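# Place the green block into the blue tray

## Task

Get the green block so that it rests inside the blue tray, and make sure it stays there once the robot lets go.

## Robot and tools

Robot: two six-joint arms, left_arm and right_arm, each with a two-finger parallel gripper. In the scene frame the origin sits on the table surface halfway between the nominal bases, +x points out over the table, +z up, and left_arm is on the +y side (arm names do not match image left/right). Measured bases: left_arm at (+0.004, +0.276, 0) m, quat_wxyz (+1.000, 0, 0, -0.005); right_arm at (-0.013, -0.336, 0) m, quat_wxyz (+1.000, 0, 0, -0.012). Fixed cameras and the table use the scene frame; each arm's hand readings use that arm's own base frame.

Row layout (used by every command that moves joints): one flat list of 14 numbers covering both arms, even if only one moves. First left_arm's 7, then right_arm's 7. Per arm the order is: elbow, wrist yaw, shoulder, wrist pitch, wrist roll, waist, then gripper opening. The six joint values are absolute target angles in radians, not offsets. Stated ranges in the numbers you send: elbow 0.000 to 3.019, wrist yaw -1.571 to 1.571, shoulder 0.000 to 3.142, wrist pitch -1.571 to 1.693 (its sign is flipped compared with the URDF, in commands and readings alike), wrist roll -2.094 to 2.094, waist -2.880 to 2.880. Real ends may differ by up to 0.084 rad; targets beyond an end are clipped there (a "joint sent to its limit" line may appear), and a target more than 0.084 rad outside the range and farther out than the current angle gets the call refused. Opening is an absolute value from -1 (shut) to +1 (fully open, pads 0.094 m apart). To keep a gripper as it is, resend its current command; a 0 means half open, not "no change". To keep a joint still, resend its "Joint targets" value.

execute_actions(actions, cameras): actions is a list of actions; each action is a table of up to 15 rows, one row per 1/30 s step; a short table repeats its final row to fill 15 steps. Per step, each joint target is kept within a set lead of its measured angle, and if the targets would shift the gripper more than 110 mm the whole arm's targets are pulled back, so big changes need several actions. An empty actions list just reports state and images. cameras: names from cam_high, cam_low, cam_over, cam_left_wrist, cam_right_wrist, or ["all"]; [] for none.

move(target, speed, blend, opening_speed, grip_force, blocking, cameras): target is one 14-number row or a list of up to 15 such rows, absolute angles as above; all joints interpolate together, so grippers trace curves, with no collision avoidance. speed: rad/s of the joint with the longest travel, 0.01 to 12.57, default 0.5, single value or one per target. blend: rad of corner rounding at intermediate targets, default 0 (stop at each). opening_speed: rate of the commanded opening per second on the -1..+1 scale, at least 0.2; use it to close gently. grip_force: newtons per finger pad, 10 to 50 (50 = full, the default at start), one value or one per arm; it persists, and low values close slowly. blocking=false returns after about 0.5 s while motion continues; a new move replaces it. The result ends with a "move:" line: done, off_target (resting more than 0.035 rad off), moving, held, fault, and possibly limits=held. Neither done nor off_target tells you about contact.

wait(seconds 0 to 10, cameras): lets time pass holding the last command. stop(cameras): brakes a running move. zoom_image(camera, region [x0, y0, x1, y1] in pixels from the image's top-left, at most 504 x 504): enlarges part of the newest image of that camera (all are 672x504). read_manual(section "licences"): licence text only. finished_scene(scene 1): ends the scene irreversibly; only call it once the block sits in the tray without help.

Results: end_effector_position (m) and end_effector_quat_wxyz per arm in its base frame; the point lies between the pads about 1 cm behind the fingertips, fingers along the gripper's +z, closing along its y; accuracy is a few cm. Joint positions and Joint velocities follow the row order, with pad gap (m) last. Joint targets shows what the joints are currently driven toward. grip_measured uses the opening scale; when squeezing a hard object it reads a bit narrower than the object. Joint torques list the six joints in the same order, include gravity, and are offset and noisy. "joint command not followed" means the clearance check altered some steps. Step readings may list intermediate joint angles. MOTOR HOT warns of heating; at 100 °C an OVER-TEMPERATURE FAULT drops that arm for 30 to 60 s or more.

Avoid: knocking the block or anything off the table, dropping or releasing the block while it moves, fast impacts with the table or tray, strong presses, any contact between the two arms (including one gripper closing on the other's fingers), and leaving an arm stretched, loaded or straining against an unreachable pose for long. To release, command an opening clearly larger than grip_measured. Time passes while you think, so keep replies efficient and motions smooth.

Each tool is called after "Emit:" in YAML: its name, and indented under it one key for each argument.

## Session

Emit:
execute_actions:
  actions: []

Scene clock: 0.00 s.
left_arm: end_effector_position=(+0.3027, +0.3543, +0.2691) grip_measured=+1.000 end_effector_quat_wxyz=(+0.444, -0.553, +0.660, +0.247) | right_arm: end_effector_position=(+0.3790, +0.1847, +0.3016) grip_measured=+1.000 end_effector_quat_wxyz=(+0.195, +0.203, +0.936, -0.212)
Joint names: [elbow, wrist yaw, shoulder, wrist pitch, wrist roll, waist]
Joint positions: left_arm=[0.791 -0.431 1.059 0.295 -0.447 0.708 0.094] | right_arm=[1.484 0.576 1.468 1.686 1.137 0.681 0.094]
Joint velocities: within noise
Joint torques (N m): no reading
Heat: left arm: hottest waist 25 °C; right arm: hottest elbow 27 °C.
Joint targets: left_arm=[0.814 -0.431 1.063 0.293 -0.447 0.708] | right_arm=[1.507 0.576 1.471 1.686 1.137 0.681]
Tool commands: left_gripper/opening=+1.0 right_gripper/opening=+1.0

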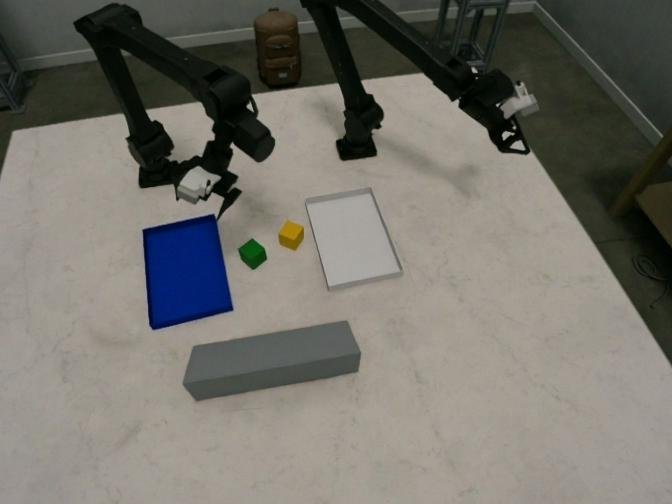

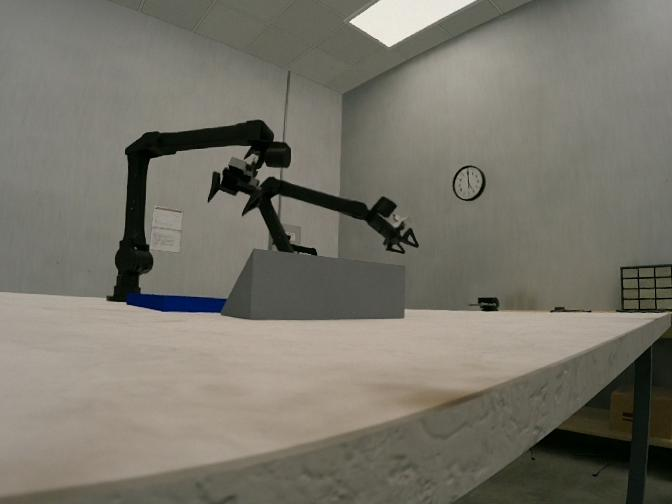

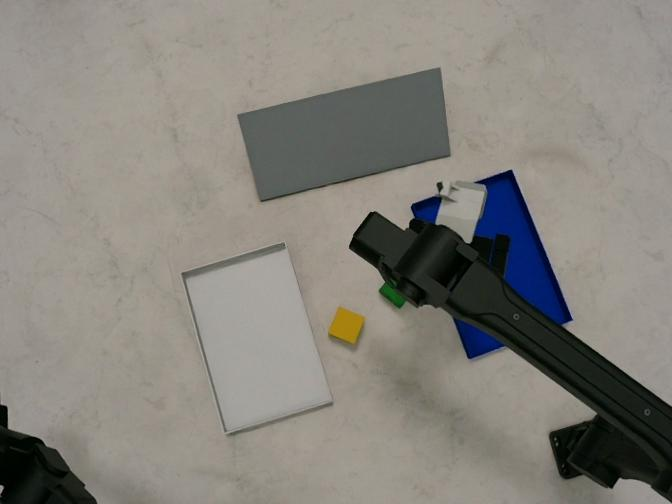

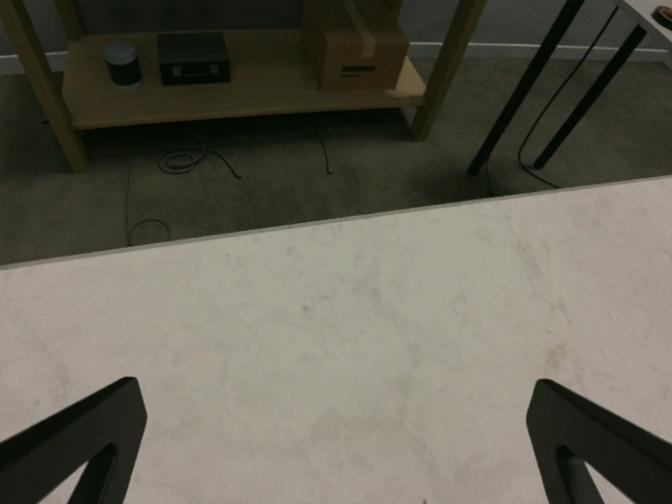

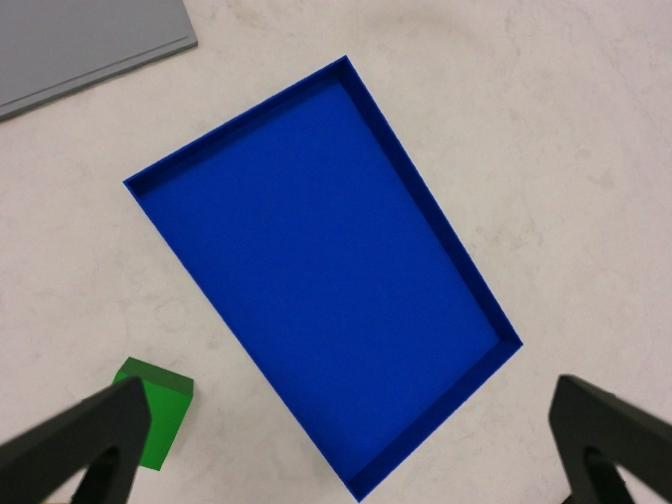

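Emit:
move:
  target: [0.814,-0.431,1.063,0.293,-0.447,0.708,1,1.074,0,1.24,1.405,0,0.85,1]
  speed: 0.8
  cameras: ["cam_over","cam_right_wrist","cam_high"]

Scene clock: 71.80 s.
left_arm: end_effector_position=(+0.3027, +0.3543, +0.2691) grip_measured=+1.000 end_effector_quat_wxyz=(+0.444, -0.553, +0.660, +0.247) | right_arm: end_effector_position=(+0.2291, +0.2551, +0.2021) grip_measured=+1.000 end_effector_quat_wxyz=(-0.002, -0.405, +0.914, -0.003)
Joint names: [elbow, wrist yaw, shoulder, wrist pitch, wrist roll, waist]
Joint positions: left_arm=[0.791 -0.431 1.059 0.295 -0.447 0.708 0.094] | right_arm=[1.089 0.004 1.251 1.414 0.009 0.842 0.094]
Joint torques (N m): left_arm=[11.04 -0.24 -6.59 -1.88 0.08 1.49] | right_arm=[8.54 -0.26 -9.47 -0.73 -0.12 0.62]
Heat: left arm: hottest elbow 27 °C; right arm: hottest elbow 32 °C.
Joint targets: left_arm=[0.814 -0.431 1.063 0.293 -0.447 0.708] | right_arm=[1.074 0.000 1.240 1.405 0.000 0.850]
move: done
Images, in order (width x height): cam_high 672x504, cam_over 672x504, cam_right_wrist 672x504.

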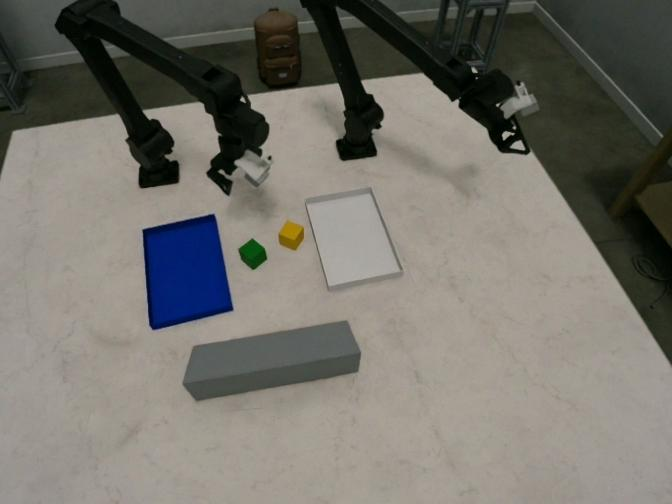

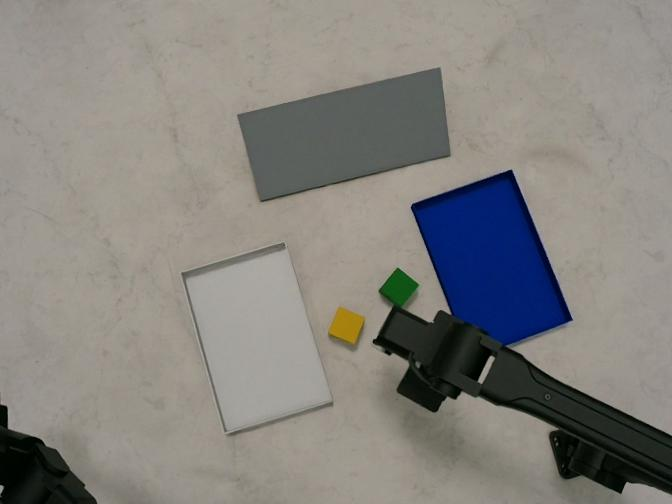

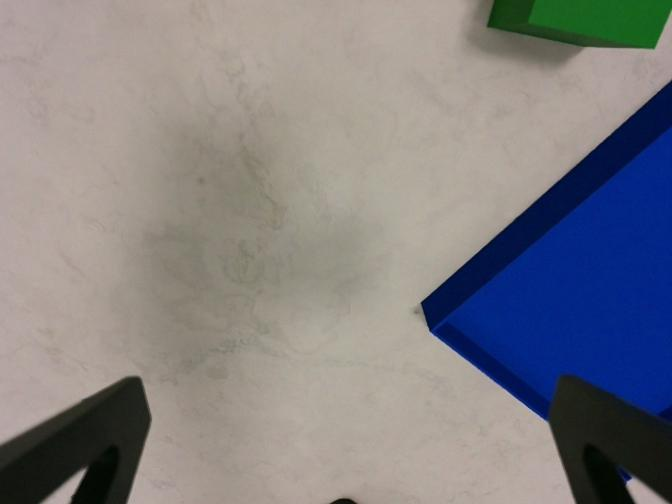

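Emit:
move:
  target: [0.814,-0.431,1.063,0.293,-0.447,0.708,1,1.274,0,1.45,1.395,0,0.66,1]
  speed: 0.8
  cameras: ["cam_over","cam_right_wrist"]

Scene clock: 89.27 s.
left_arm: end_effector_position=(+0.3027, +0.3543, +0.2691) grip_measured=+1.000 end_effector_quat_wxyz=(+0.444, -0.553, +0.660, +0.247) | right_arm: end_effector_position=(+0.3160, +0.2435, +0.1779) grip_measured=+1.000 end_effector_quat_wxyz=(-0.030, -0.320, +0.947, -0.011)
Joint names: [elbow, wrist yaw, shoulder, wrist pitch, wrist roll, waist]
Joint positions: left_arm=[0.791 -0.431 1.059 0.295 -0.447 0.708 0.094] | right_arm=[1.213 0.002 1.449 1.398 0.007 0.659 0.094]
Joint torques (N m): left_arm=[11.07 -0.25 -6.71 -1.88 0.07 1.44] | right_arm=[14.63 -0.2 -11.52 -0.39 -0.11 0.21]
Heat: left arm: hottest elbow 28 °C; right arm: hottest elbow 31 °C.
Joint targets: left_arm=[0.814 -0.431 1.063 0.293 -0.447 0.708] | right_arm=[1.274 0.000 1.450 1.395 0.000 0.660]
move: off_target (right_arm); right_arm: the elbow is farthest, 0.061 rad from its target
Images, in order (width x height): cam_over 672x504, cam_right_wrist 672x504.

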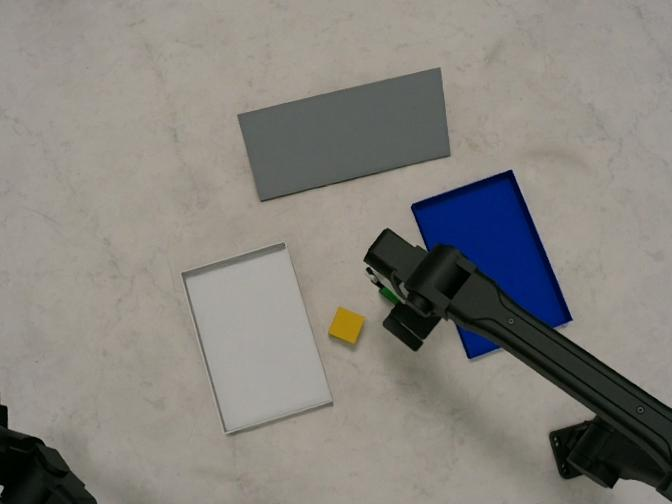

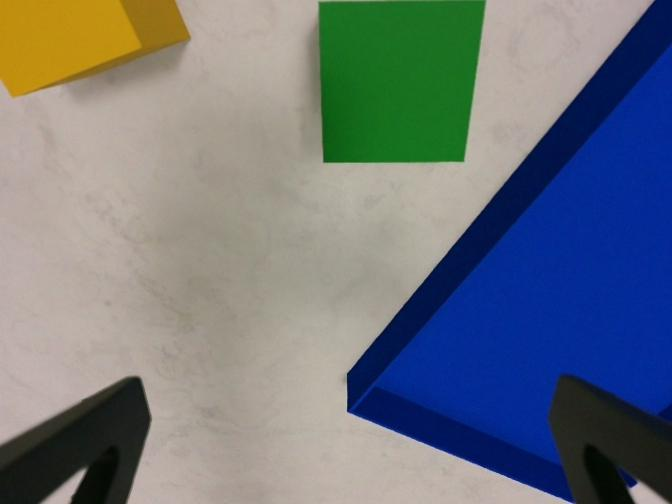

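Emit:
move:
  target: [0.814,-0.431,1.063,0.293,-0.447,0.708,1,1.215,0,1.564,1.19,-0.055,0.61,0.7]
  speed: 0.6
  cameras: ["cam_over","cam_high","cam_right_wrist"]

Scene clock: 149.60 s.
left_arm: end_effector_position=(+0.3027, +0.3543, +0.2691) grip_measured=+1.000 end_effector_quat_wxyz=(+0.444, -0.553, +0.660, +0.247) | right_arm: end_effector_position=(+0.3687, +0.2595, +0.1319) grip_measured=+0.703 end_effector_quat_wxyz=(+0.011, -0.325, +0.946, +0.002)
Joint names: [elbow, wrist yaw, shoulder, wrist pitch, wrist roll, waist]
Joint positions: left_arm=[0.791 -0.431 1.059 0.295 -0.447 0.708 0.094] | right_arm=[1.213 0.002 1.561 1.2 -0.046 0.615 0.08]
Joint torques (N m): left_arm=[11.07 -0.25 -6.59 -1.91 0.11 1.49] | right_arm=[9.55 -0.21 -13.04 -0.81 -0.1 -0.32]
Heat: left arm: hottest elbow 29 °C; right arm: hottest elbow 34 °C.
Joint targets: left_arm=[0.814 -0.431 1.063 0.293 -0.447 0.708] | right_arm=[1.215 0.000 1.564 1.190 -0.055 0.610]
move: done
Images, in order (width x height): cam_high 672x504, cam_over 672x504, cam_right_wrist 672x504.

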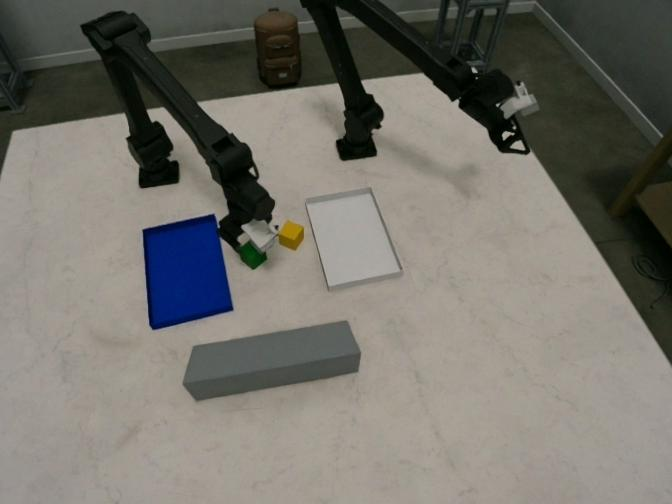

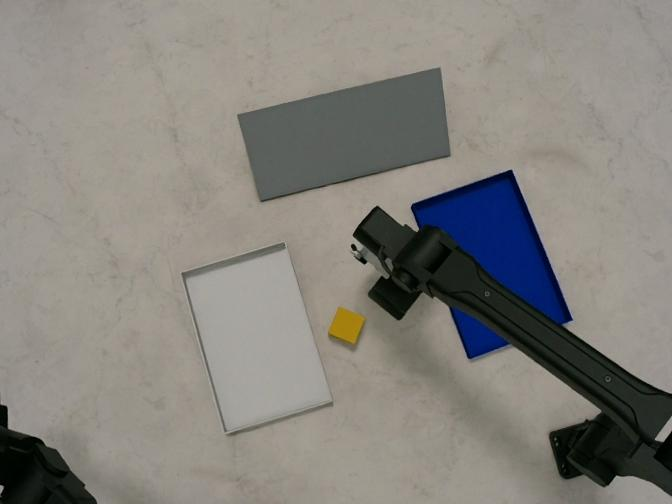

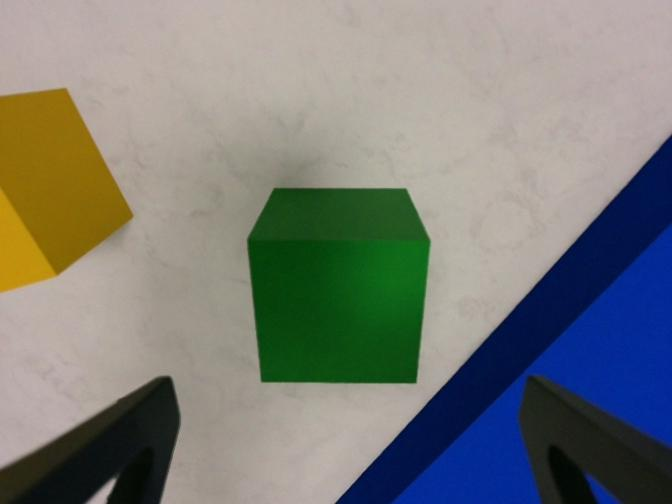

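Emit:
move:
  target:
    - [0.814,-0.431,1.063,0.293,-0.447,0.708,1,1.095,0,1.600,1.06,-0.055,0.612,0.7]
    - [0.814,-0.431,1.063,0.293,-0.447,0.708,1,1.040,0,1.666,0.94,-0.055,0.612,0.7]
  speed: [0.4,0.2]
  blend: [0.02,0]
  cameras: ["cam_over","cam_high","cam_right_wrist"]

Scene clock: 176.47 s.
left_arm: end_effector_position=(+0.3027, +0.3543, +0.2691) grip_measured=+1.000 end_effector_quat_wxyz=(+0.444, -0.553, +0.660, +0.247) | right_arm: end_effector_position=(+0.3630, +0.2555, +0.0481) grip_measured=+0.702 end_effector_quat_wxyz=(+0.017, -0.325, +0.946, +0.003)
Joint names: [elbow, wrist yaw, shoulder, wrist pitch, wrist roll, waist]
Joint positions: left_arm=[0.791 -0.431 1.059 0.295 -0.447 0.708 0.094] | right_arm=[1.062 0.003 1.638 0.961 -0.047 0.615 0.08]
Joint torques (N m): left_arm=[11.07 -0.22 -6.59 -1.92 0.06 1.49] | right_arm=[6.57 -0.23 -11.16 -1.24 -0.11 -0.09]
Heat: left arm: hottest elbow 29 °C; right arm: hottest elbow 33 °C.
Joint targets: left_arm=[0.814 -0.431 1.063 0.293 -0.447 0.708] | right_arm=[1.040 0.000 1.666 0.940 -0.055 0.612]
move: done
Images, in order (width x height): cam_high 672x504, cam_over 672x504, cam_right_wrist 672x504.

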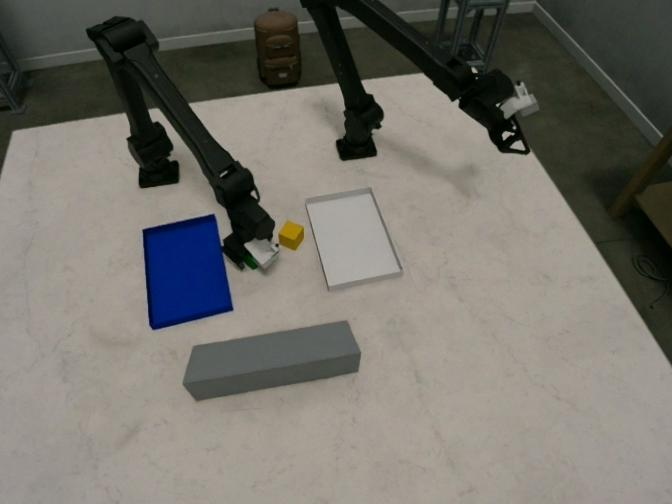

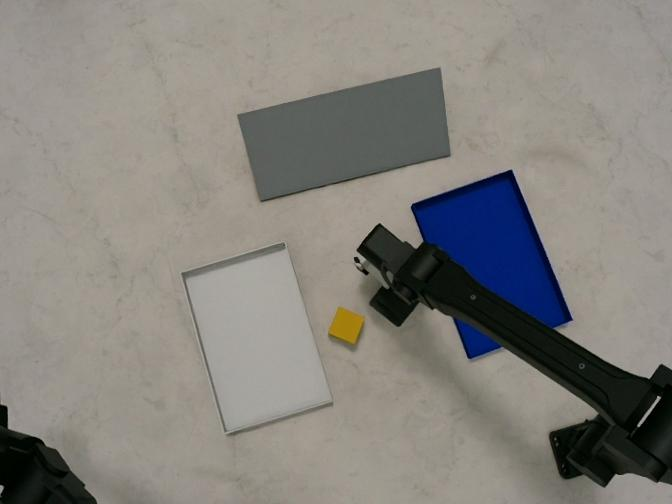

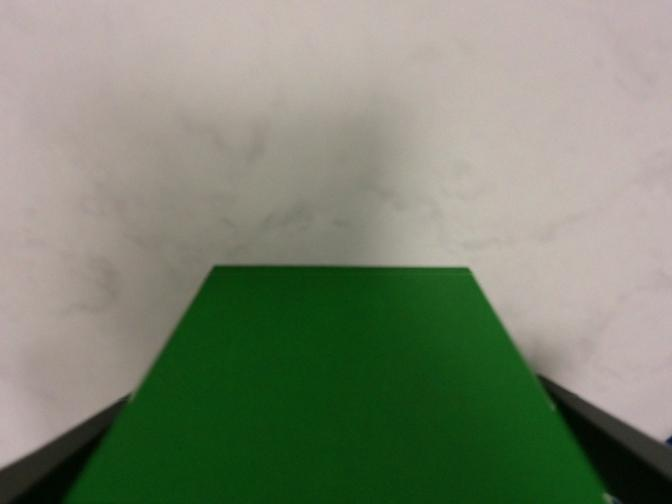

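Emit:
move:
  target: [0.814,-0.431,1.063,0.293,-0.447,0.708,1,1.015,0,1.69,0.927,-0.055,0.612,0.7]
  speed: 0.15
  cameras: ["cam_right_wrist"]

Scene clock: 187.83 s.
left_arm: end_effector_position=(+0.3027, +0.3543, +0.2691) grip_measured=+1.000 end_effector_quat_wxyz=(+0.444, -0.553, +0.660, +0.247) | right_arm: end_effector_position=(+0.3622, +0.2550, +0.0468) grip_measured=+0.702 end_effector_quat_wxyz=(+0.018, -0.325, +0.946, +0.004)
Joint names: [elbow, wrist yaw, shoulder, wrist pitch, wrist roll, waist]
Joint positions: left_arm=[0.791 -0.431 1.059 0.295 -0.447 0.708 0.094] | right_arm=[1.056 0.003 1.636 0.953 -0.047 0.615 0.08]
Joint torques (N m): left_arm=[11.1 -0.26 -6.77 -1.92 0.09 1.67] | right_arm=[5.07 -0.24 -9 -1.5 -0.11 -0.09]
Heat: left arm: hottest elbow 29 °C; right arm: hottest elbow 32 °C.
Joint targets: left_arm=[0.814 -0.431 1.063 0.293 -0.447 0.708] | right_arm=[1.015 0.000 1.690 0.927 -0.055 0.612]
move: off_target (right_arm); right_arm: the shoulder is farthest, 0.054 rad from its target
Images, in order (width x height): cam_right_wrist 672x504.

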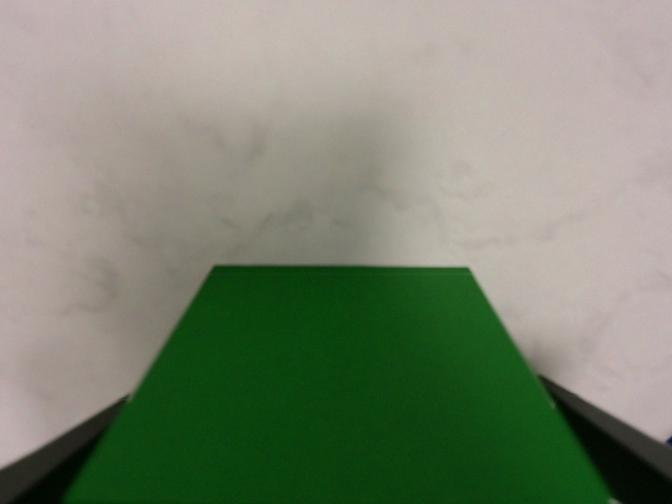

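Emit:
move:
  target: [0.814,-0.431,1.063,0.293,-0.447,0.708,1,1.09,0,1.62,1.01,-0.055,0.614,0.7]
  speed: 0.15
  cameras: ["cam_right_wrist","cam_low"]

Scene clock: 227.27 s.
left_arm: end_effector_position=(+0.3027, +0.3543, +0.2691) grip_measured=+1.000 end_effector_quat_wxyz=(+0.444, -0.553, +0.660, +0.247) | right_arm: end_effector_position=(+0.3527, +0.2482, +0.0487) grip_measured=+0.702 end_effector_quat_wxyz=(-0.002, -0.327, +0.945, -0.002)
Joint names: [elbow, wrist yaw, shoulder, wrist pitch, wrist roll, waist]
Joint positions: left_arm=[0.791 -0.431 1.059 0.295 -0.447 0.708 0.094] | right_arm=[1.055 0.003 1.631 1.001 -0.051 0.615 0.08]
Joint torques (N m): left_arm=[11.02 -0.26 -6.89 -1.88 0.07 1.73] | right_arm=[11.23 -0.24 -13.98 -0.05 -0.08 -0.03]
Heat: left arm: hottest elbow 29 °C; right arm: hottest elbow 29 °C.
Joint targets: left_arm=[0.814 -0.431 1.063 0.293 -0.447 0.708] | right_arm=[1.090 0.000 1.620 1.010 -0.055 0.614]
move: done
Images, in order (width x height): cam_low 672x504, cam_right_wrist 672x504.

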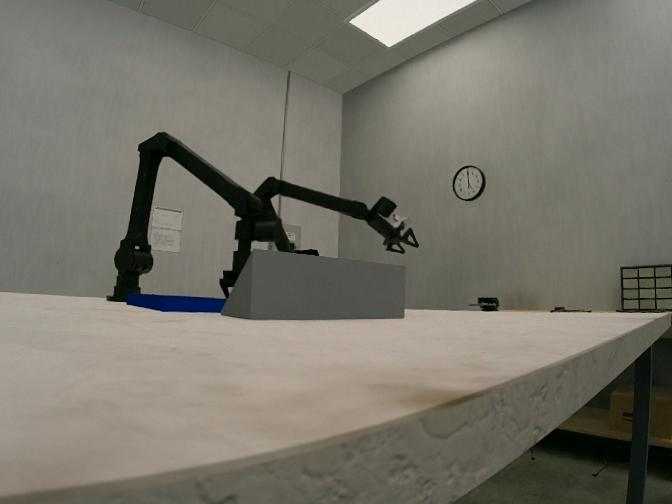

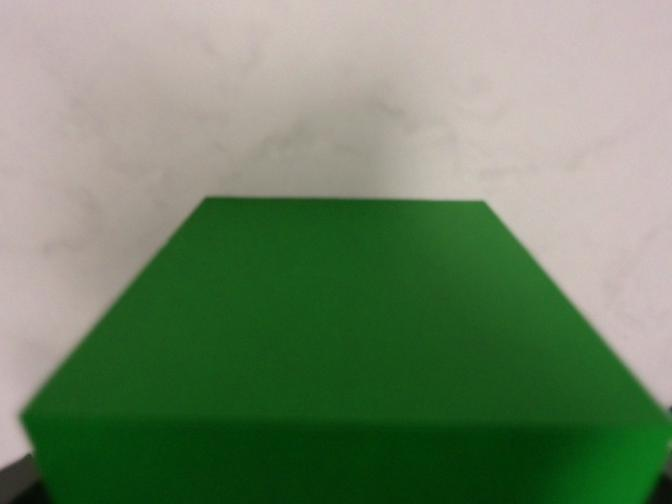

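Emit:
move:
  target: [0.814,-0.431,1.063,0.293,-0.447,0.708,1,1.16,0,1.644,1.045,-0.055,0.612,0.7]
  speed: 0.15
  cameras: ["cam_right_wrist","cam_low"]

Scene clock: 251.87 s.
left_arm: end_effector_position=(+0.3027, +0.3543, +0.2691) grip_measured=+1.000 end_effector_quat_wxyz=(+0.444, -0.553, +0.660, +0.247) | right_arm: end_effector_position=(+0.3652, +0.2570, +0.0662) grip_measured=+0.702 end_effector_quat_wxyz=(+0.006, -0.327, +0.945, +0.000)
Joint names: [elbow, wrist yaw, shoulder, wrist pitch, wrist roll, waist]
Joint positions: left_arm=[0.791 -0.431 1.059 0.295 -0.447 0.708 0.094] | right_arm=[1.109 0.003 1.631 1.037 -0.051 0.615 0.08]
Joint torques (N m): left_arm=[11.07 -0.23 -6.71 -1.91 0.06 1.49] | right_arm=[12.9 -0.24 -12.4 -0.08 -0.08 -0.15]
Heat: left arm: hottest elbow 29 °C; right arm: hottest elbow 30 °C.
Joint targets: left_arm=[0.814 -0.431 1.063 0.293 -0.447 0.708] | right_arm=[1.160 0.000 1.644 1.045 -0.055 0.612]
move: off_target (right_arm); right_arm: the elbow is farthest, 0.051 rad from its target
Images, in order (width x height): cam_low 672x504, cam_right_wrist 672x504.

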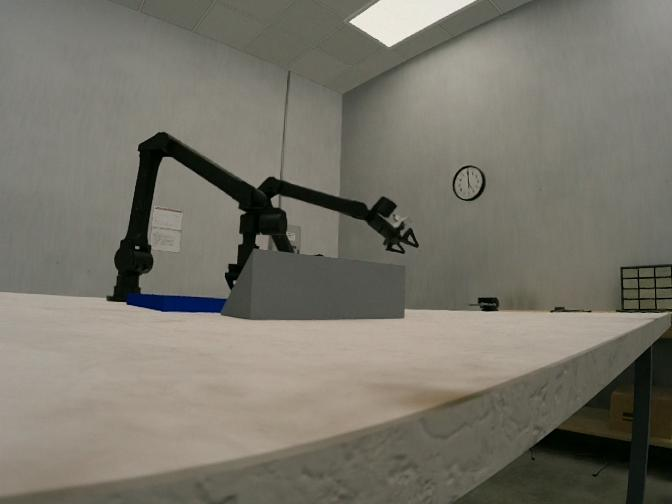

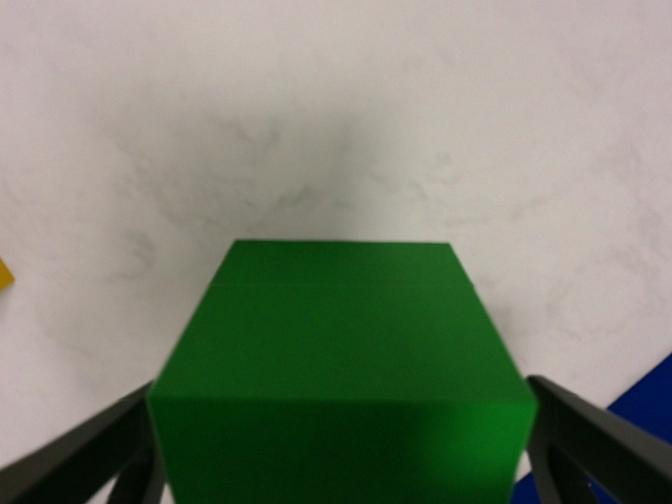

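Emit:
move:
  target: [0.814,-0.431,1.063,0.293,-0.447,0.708,1,1.16,0,1.644,1.045,-0.055,0.612,-0.1]
  grip_force: 30
  opening_speed: 0.4
  cameras: ["cam_right_wrist"]

Scene clock: 262.50 s.
left_arm: end_effector_position=(+0.3027, +0.3543, +0.2691) grip_measured=+1.000 end_effector_quat_wxyz=(+0.444, -0.553, +0.660, +0.247) | right_arm: end_effector_position=(+0.3652, +0.2570, +0.0662) grip_measured=+0.079 end_effector_quat_wxyz=(+0.006, -0.327, +0.945, +0.000)
Joint names: [elbow, wrist yaw, shoulder, wrist pitch, wrist roll, waist]
Joint positions: left_arm=[0.791 -0.431 1.059 0.295 -0.447 0.708 0.094] | right_arm=[1.109 0.003 1.631 1.037 -0.051 0.615 0.051]
Joint torques (N m): left_arm=[11.06 -0.25 -6.77 -1.95 0.08 1.44] | right_arm=[12.92 -0.24 -12.45 -0.1 -0.08 -0.15]
Heat: left arm: hottest elbow 29 °C; right arm: hottest elbow 32 °C.
Joint targets: left_arm=[0.814 -0.431 1.063 0.293 -0.447 0.708] | right_arm=[1.160 0.000 1.644 1.045 -0.055 0.612]
grip_force (N): 30, 30
move: off_target (right_arm); right_arm: the elbow is farthest, 0.051 rad from its target
Images, in order (width x height): cam_right_wrist 672x504.

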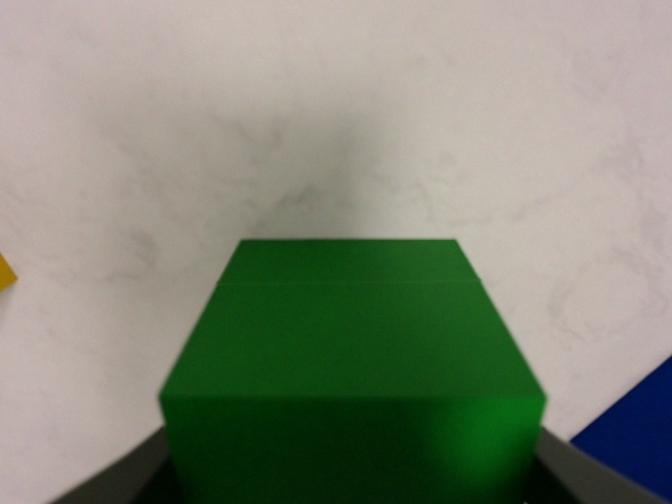

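Emit:
move:
  target:
    - [0.814,-0.431,1.063,0.293,-0.447,0.708,1,1.25,0,1.51,1.27,-0.055,0.612,-0.1]
    - [0.814,-0.431,1.063,0.293,-0.447,0.708,1,1.19,0,1.457,1.26,-0.055,0.222,-0.1]
  speed: [0.35,0.5]
  blend: [0.03,0]
  cameras: ["cam_right_wrist","cam_over","cam_high"]

Scene clock: 286.33 s.
left_arm: end_effector_position=(+0.3027, +0.3543, +0.2691) grip_measured=+1.000 end_effector_quat_wxyz=(+0.444, -0.553, +0.660, +0.247) | right_arm: end_effector_position=(+0.4148, +0.0926, +0.1581) grip_measured=+0.079 end_effector_quat_wxyz=(+0.013, -0.135, +0.991, +0.001)
Joint names: [elbow, wrist yaw, shoulder, wrist pitch, wrist roll, waist]
Joint positions: left_arm=[0.791 -0.431 1.059 0.295 -0.447 0.708 0.094] | right_arm=[1.185 0.001 1.472 1.257 -0.051 0.221 0.051]
Joint torques (N m): left_arm=[11.02 -0.26 -6.77 -1.91 0.08 1.32] | right_arm=[10 -0.16 -13.22 -0.34 -0.08 0.21]
Heat: left arm: hottest elbow 29 °C; right arm: hottest elbow 33 °C.
Joint targets: left_arm=[0.814 -0.431 1.063 0.293 -0.447 0.708] | right_arm=[1.190 0.000 1.457 1.260 -0.055 0.222]
grip_force (N): 30, 30
move: done
Images, in order (width x height): cam_high 672x504, cam_over 672x504, cam_right_wrist 672x504.

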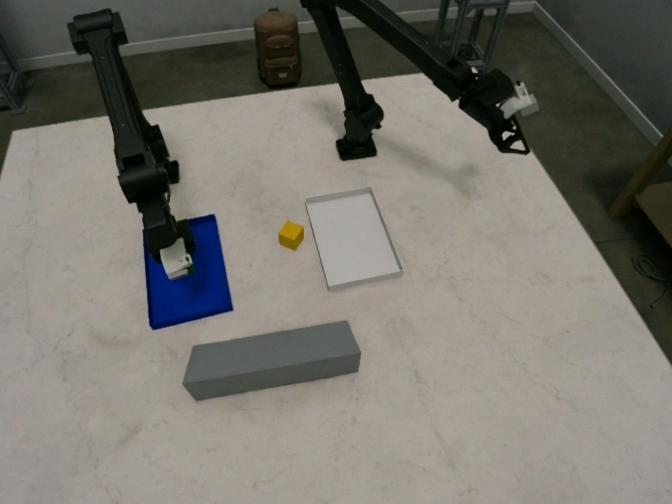

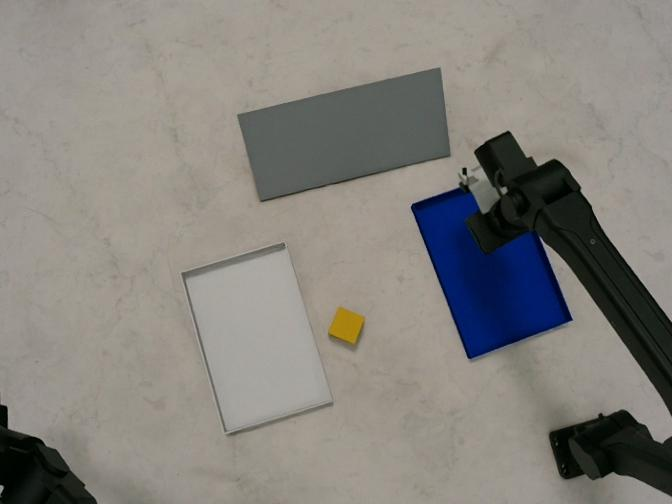

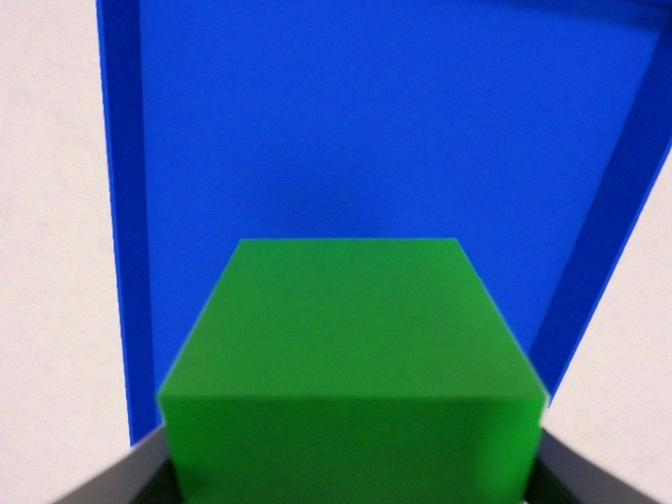

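Emit:
move:
  target: [0.814,-0.431,1.063,0.293,-0.447,0.708,1,1.045,0,1.572,1.036,-0.055,0.222,-0.1]
  speed: 0.25
  cameras: ["cam_right_wrist","cam_low"]

Scene clock: 309.43 s.
left_arm: end_effector_position=(+0.3027, +0.3543, +0.2691) grip_measured=+1.000 end_effector_quat_wxyz=(+0.444, -0.553, +0.660, +0.247) | right_arm: end_effector_position=(+0.4142, +0.0924, +0.0749) grip_measured=+0.079 end_effector_quat_wxyz=(+0.007, -0.135, +0.991, +0.000)
Joint names: [elbow, wrist yaw, shoulder, wrist pitch, wrist roll, waist]
Joint positions: left_arm=[0.791 -0.431 1.059 0.295 -0.447 0.708 0.094] | right_arm=[1.054 0.001 1.565 1.046 -0.051 0.221 0.051]
Joint torques (N m): left_arm=[11.08 -0.24 -6.77 -1.98 0.07 1.32] | right_arm=[7.94 -0.17 -11.99 -0.8 -0.08 0.15]
Heat: left arm: hottest elbow 30 °C; right arm: hottest elbow 32 °C.
Joint targets: left_arm=[0.814 -0.431 1.063 0.293 -0.447 0.708] | right_arm=[1.045 0.000 1.572 1.036 -0.055 0.222]
grip_force (N): 30, 30
move: done
Images, in order (width x height): cam_low 672x504, cam_right_wrist 672x504.

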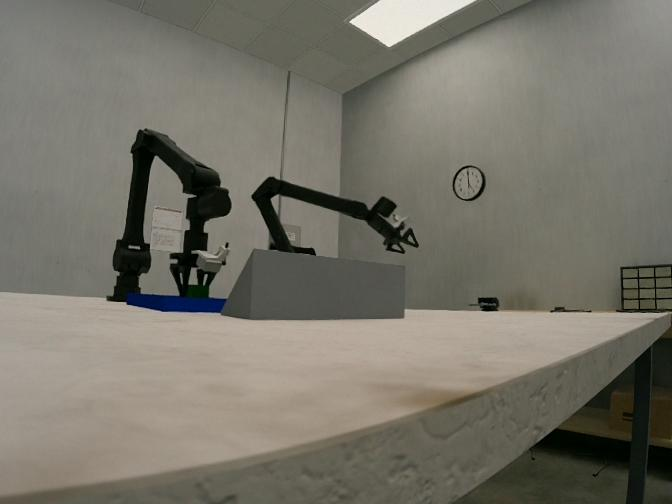

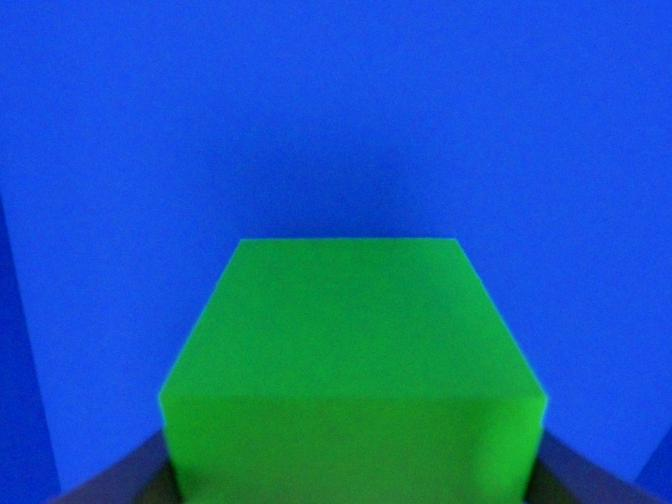

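Emit:
move:
  target: [0.814,-0.431,1.063,0.293,-0.447,0.708,1,1.035,0,1.583,1.018,-0.055,0.222,-0.1]
  speed: 0.1
  cameras: ["cam_right_wrist"]

Scene clock: 318.67 s.
left_arm: end_effector_position=(+0.3027, +0.3543, +0.2691) grip_measured=+1.000 end_effector_quat_wxyz=(+0.444, -0.553, +0.660, +0.247) | right_arm: end_effector_position=(+0.4143, +0.0925, +0.0691) grip_measured=+0.079 end_effector_quat_wxyz=(+0.008, -0.135, +0.991, +0.000)
Joint names: [elbow, wrist yaw, shoulder, wrist pitch, wrist roll, waist]
Joint positions: left_arm=[0.791 -0.431 1.059 0.295 -0.447 0.708 0.094] | right_arm=[1.045 0.001 1.572 1.028 -0.051 0.221 0.051]
Joint torques (N m): left_arm=[11.04 -0.24 -6.71 -1.89 0.07 1.49] | right_arm=[7.76 -0.17 -11.69 -0.84 -0.08 0.15]
Heat: left arm: hottest elbow 30 °C; right arm: hottest elbow 32 °C.
Joint targets: left_arm=[0.814 -0.431 1.063 0.293 -0.447 0.708] | right_arm=[1.035 0.000 1.583 1.018 -0.055 0.222]
grip_force (N): 30, 30
move: done
Images, in order (width x height): cam_right_wrist 672x504.

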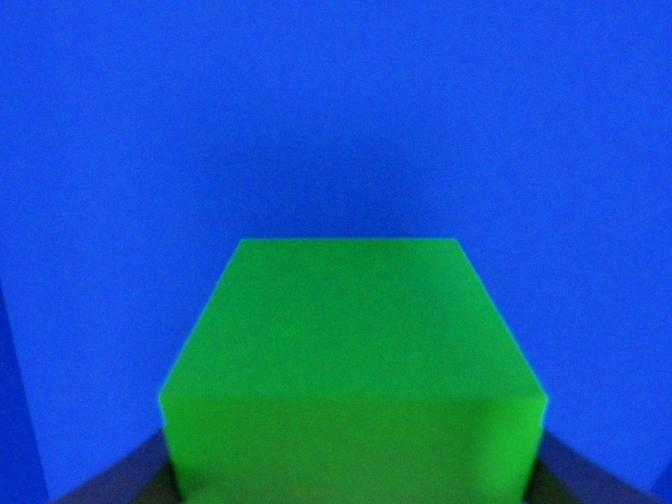

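Emit:
move:
  target: [0.814,-0.431,1.063,0.293,-0.447,0.708,1,1.027,0,1.593,1.001,-0.055,0.222,-0.1]
  speed: 0.1
  cameras: ["cam_right_wrist"]

Scene clock: 325.63 s.
left_arm: end_effector_position=(+0.3027, +0.3543, +0.2691) grip_measured=+1.000 end_effector_quat_wxyz=(+0.444, -0.553, +0.660, +0.247) | right_arm: end_effector_position=(+0.4164, +0.0929, +0.0679) grip_measured=+0.079 end_effector_quat_wxyz=(+0.012, -0.135, +0.991, +0.001)
Joint names: [elbow, wrist yaw, shoulder, wrist pitch, wrist roll, waist]
Joint positions: left_arm=[0.791 -0.431 1.059 0.295 -0.447 0.708 0.094] | right_arm=[1.045 0.001 1.575 1.017 -0.051 0.221 0.051]
Joint torques (N m): left_arm=[11.02 -0.22 -6.77 -1.91 0.08 1.32] | right_arm=[7.16 -0.17 -11.22 -1.05 -0.07 0.15]
Heat: left arm: hottest elbow 30 °C; right arm: hottest elbow 31 °C.
Joint targets: left_arm=[0.814 -0.431 1.063 0.293 -0.447 0.708] | right_arm=[1.027 0.000 1.593 1.001 -0.055 0.222]
grip_force (N): 30, 30
move: done
Images, in order (width x height): cam_right_wrist 672x504.

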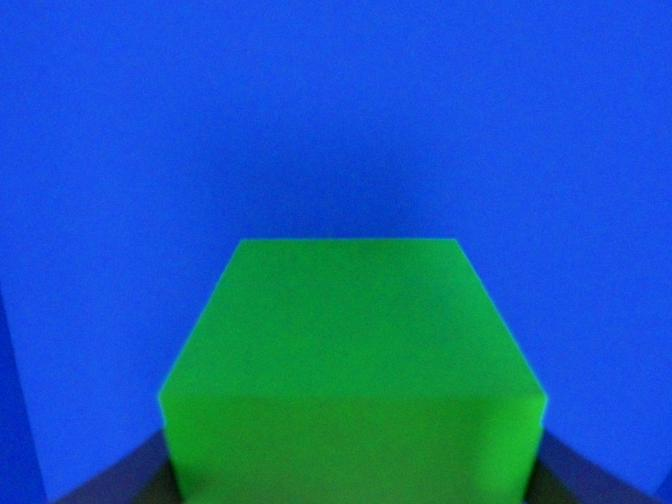

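Emit:
move:
  target: [0.814,-0.431,1.063,0.293,-0.447,0.708,1,1.033,0,1.586,1.01,-0.055,0.222,0.5]
  opening_speed: 0.4
  cameras: ["cam_right_wrist"]

Emit:
move:
  target: [0.814,-0.431,1.063,0.293,-0.447,0.708,1,1.22,0,1.457,1.32,-0.055,0.222,0.5]
  speed: 0.3
  cameras: ["cam_right_wrist","cam_high","cam_over"]

Scene clock: 340.37 s.
left_arm: end_effector_position=(+0.3027, +0.3543, +0.2691) grip_measured=+1.000 end_effector_quat_wxyz=(+0.444, -0.553, +0.660, +0.247) | right_arm: end_effector_position=(+0.4164, +0.0929, +0.0679) grip_measured=+0.497 end_effector_quat_wxyz=(+0.012, -0.135, +0.991, +0.001)
Joint names: [elbow, wrist yaw, shoulder, wrist pitch, wrist roll, waist]
Joint positions: left_arm=[0.791 -0.431 1.059 0.295 -0.447 0.708 0.094] | right_arm=[1.045 0.001 1.575 1.017 -0.051 0.221 0.07]
Joint torques (N m): left_arm=[11.11 -0.24 -6.71 -2.03 0.08 1.32] | right_arm=[7.64 -0.17 -11.75 -0.69 -0.07 0.15]
Heat: left arm: hottest elbow 30 °C; right arm: hottest elbow 31 °C.
Joint targets: left_arm=[0.814 -0.431 1.063 0.293 -0.447 0.708] | right_arm=[1.033 0.000 1.586 1.010 -0.055 0.222]
grip_force (N): 30, 30
move: done
Images, in order (width x height): cam_right_wrist 672x504.

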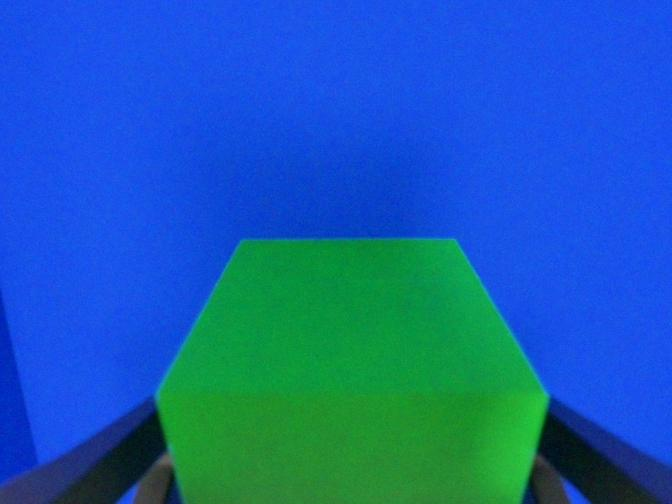

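Scene clock: 342.00 s.
left_arm: end_effector_position=(+0.3027, +0.3543, +0.2691) grip_measured=+1.000 end_effector_quat_wxyz=(+0.444, -0.553, +0.660, +0.247) | right_arm: end_effector_position=(+0.3940, +0.0879, +0.1543) grip_measured=+0.497 end_effector_quat_wxyz=(-0.020, -0.135, +0.991, -0.002)
Joint names: [elbow, wrist yaw, shoulder, wrist pitch, wrist roll, waist]
Joint positions: left_arm=[0.791 -0.431 1.059 0.295 -0.447 0.708 0.094] | right_arm=[1.164 0.001 1.462 1.312 -0.051 0.221 0.07]
Joint torques (N m): left_arm=[11.08 -0.25 -6.89 -1.87 0.08 1.49] | right_arm=[14.11 -0.17 -12.1 0.06 -0.08 0.15]
Heat: left arm: hottest elbow 30 °C; right arm: hottest elbow 31 °C.
Joint targets: left_arm=[0.814 -0.431 1.063 0.293 -0.447 0.708] | right_arm=[1.220 0.000 1.457 1.320 -0.055 0.222]
grip_force (N): 30, 30
move: off_target (right_arm); right_arm: the elbow is farthest, 0.056 rad from its target
Images, in order (width x height): cam_high 672x504, cam_over 672x504, cam_right_wrist 672x504.

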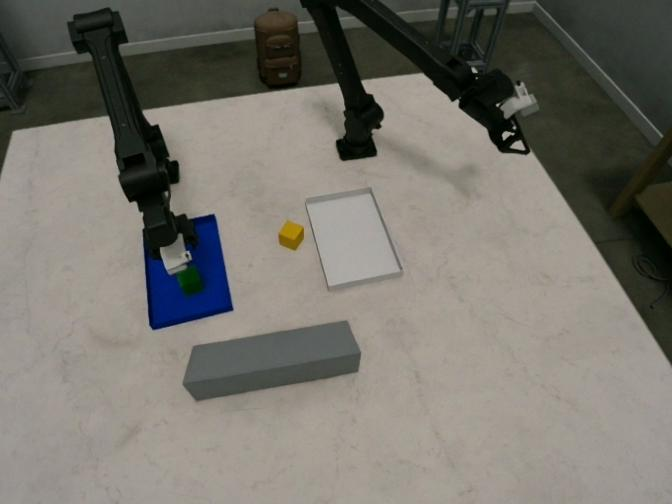

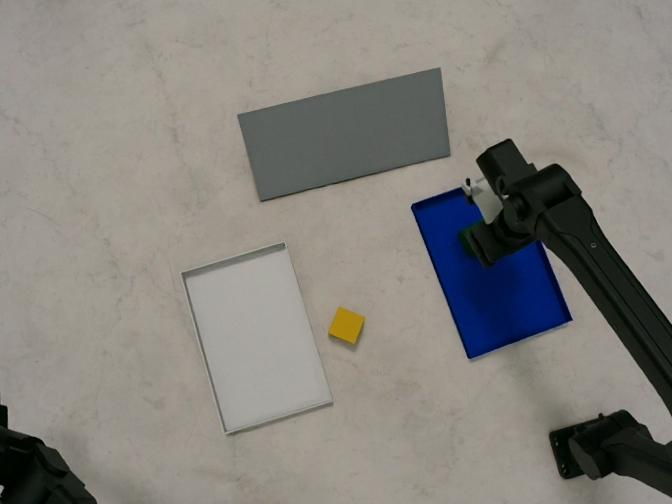

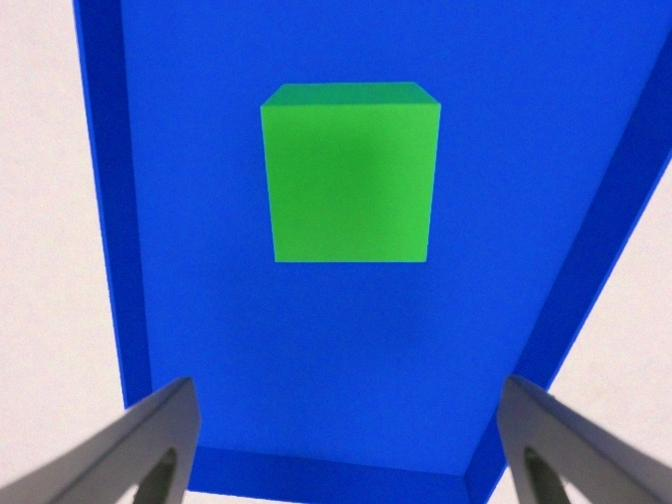

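Block is flat inside the tray, released.

Emit:
finished_scene:

The scene is finished: the task was done.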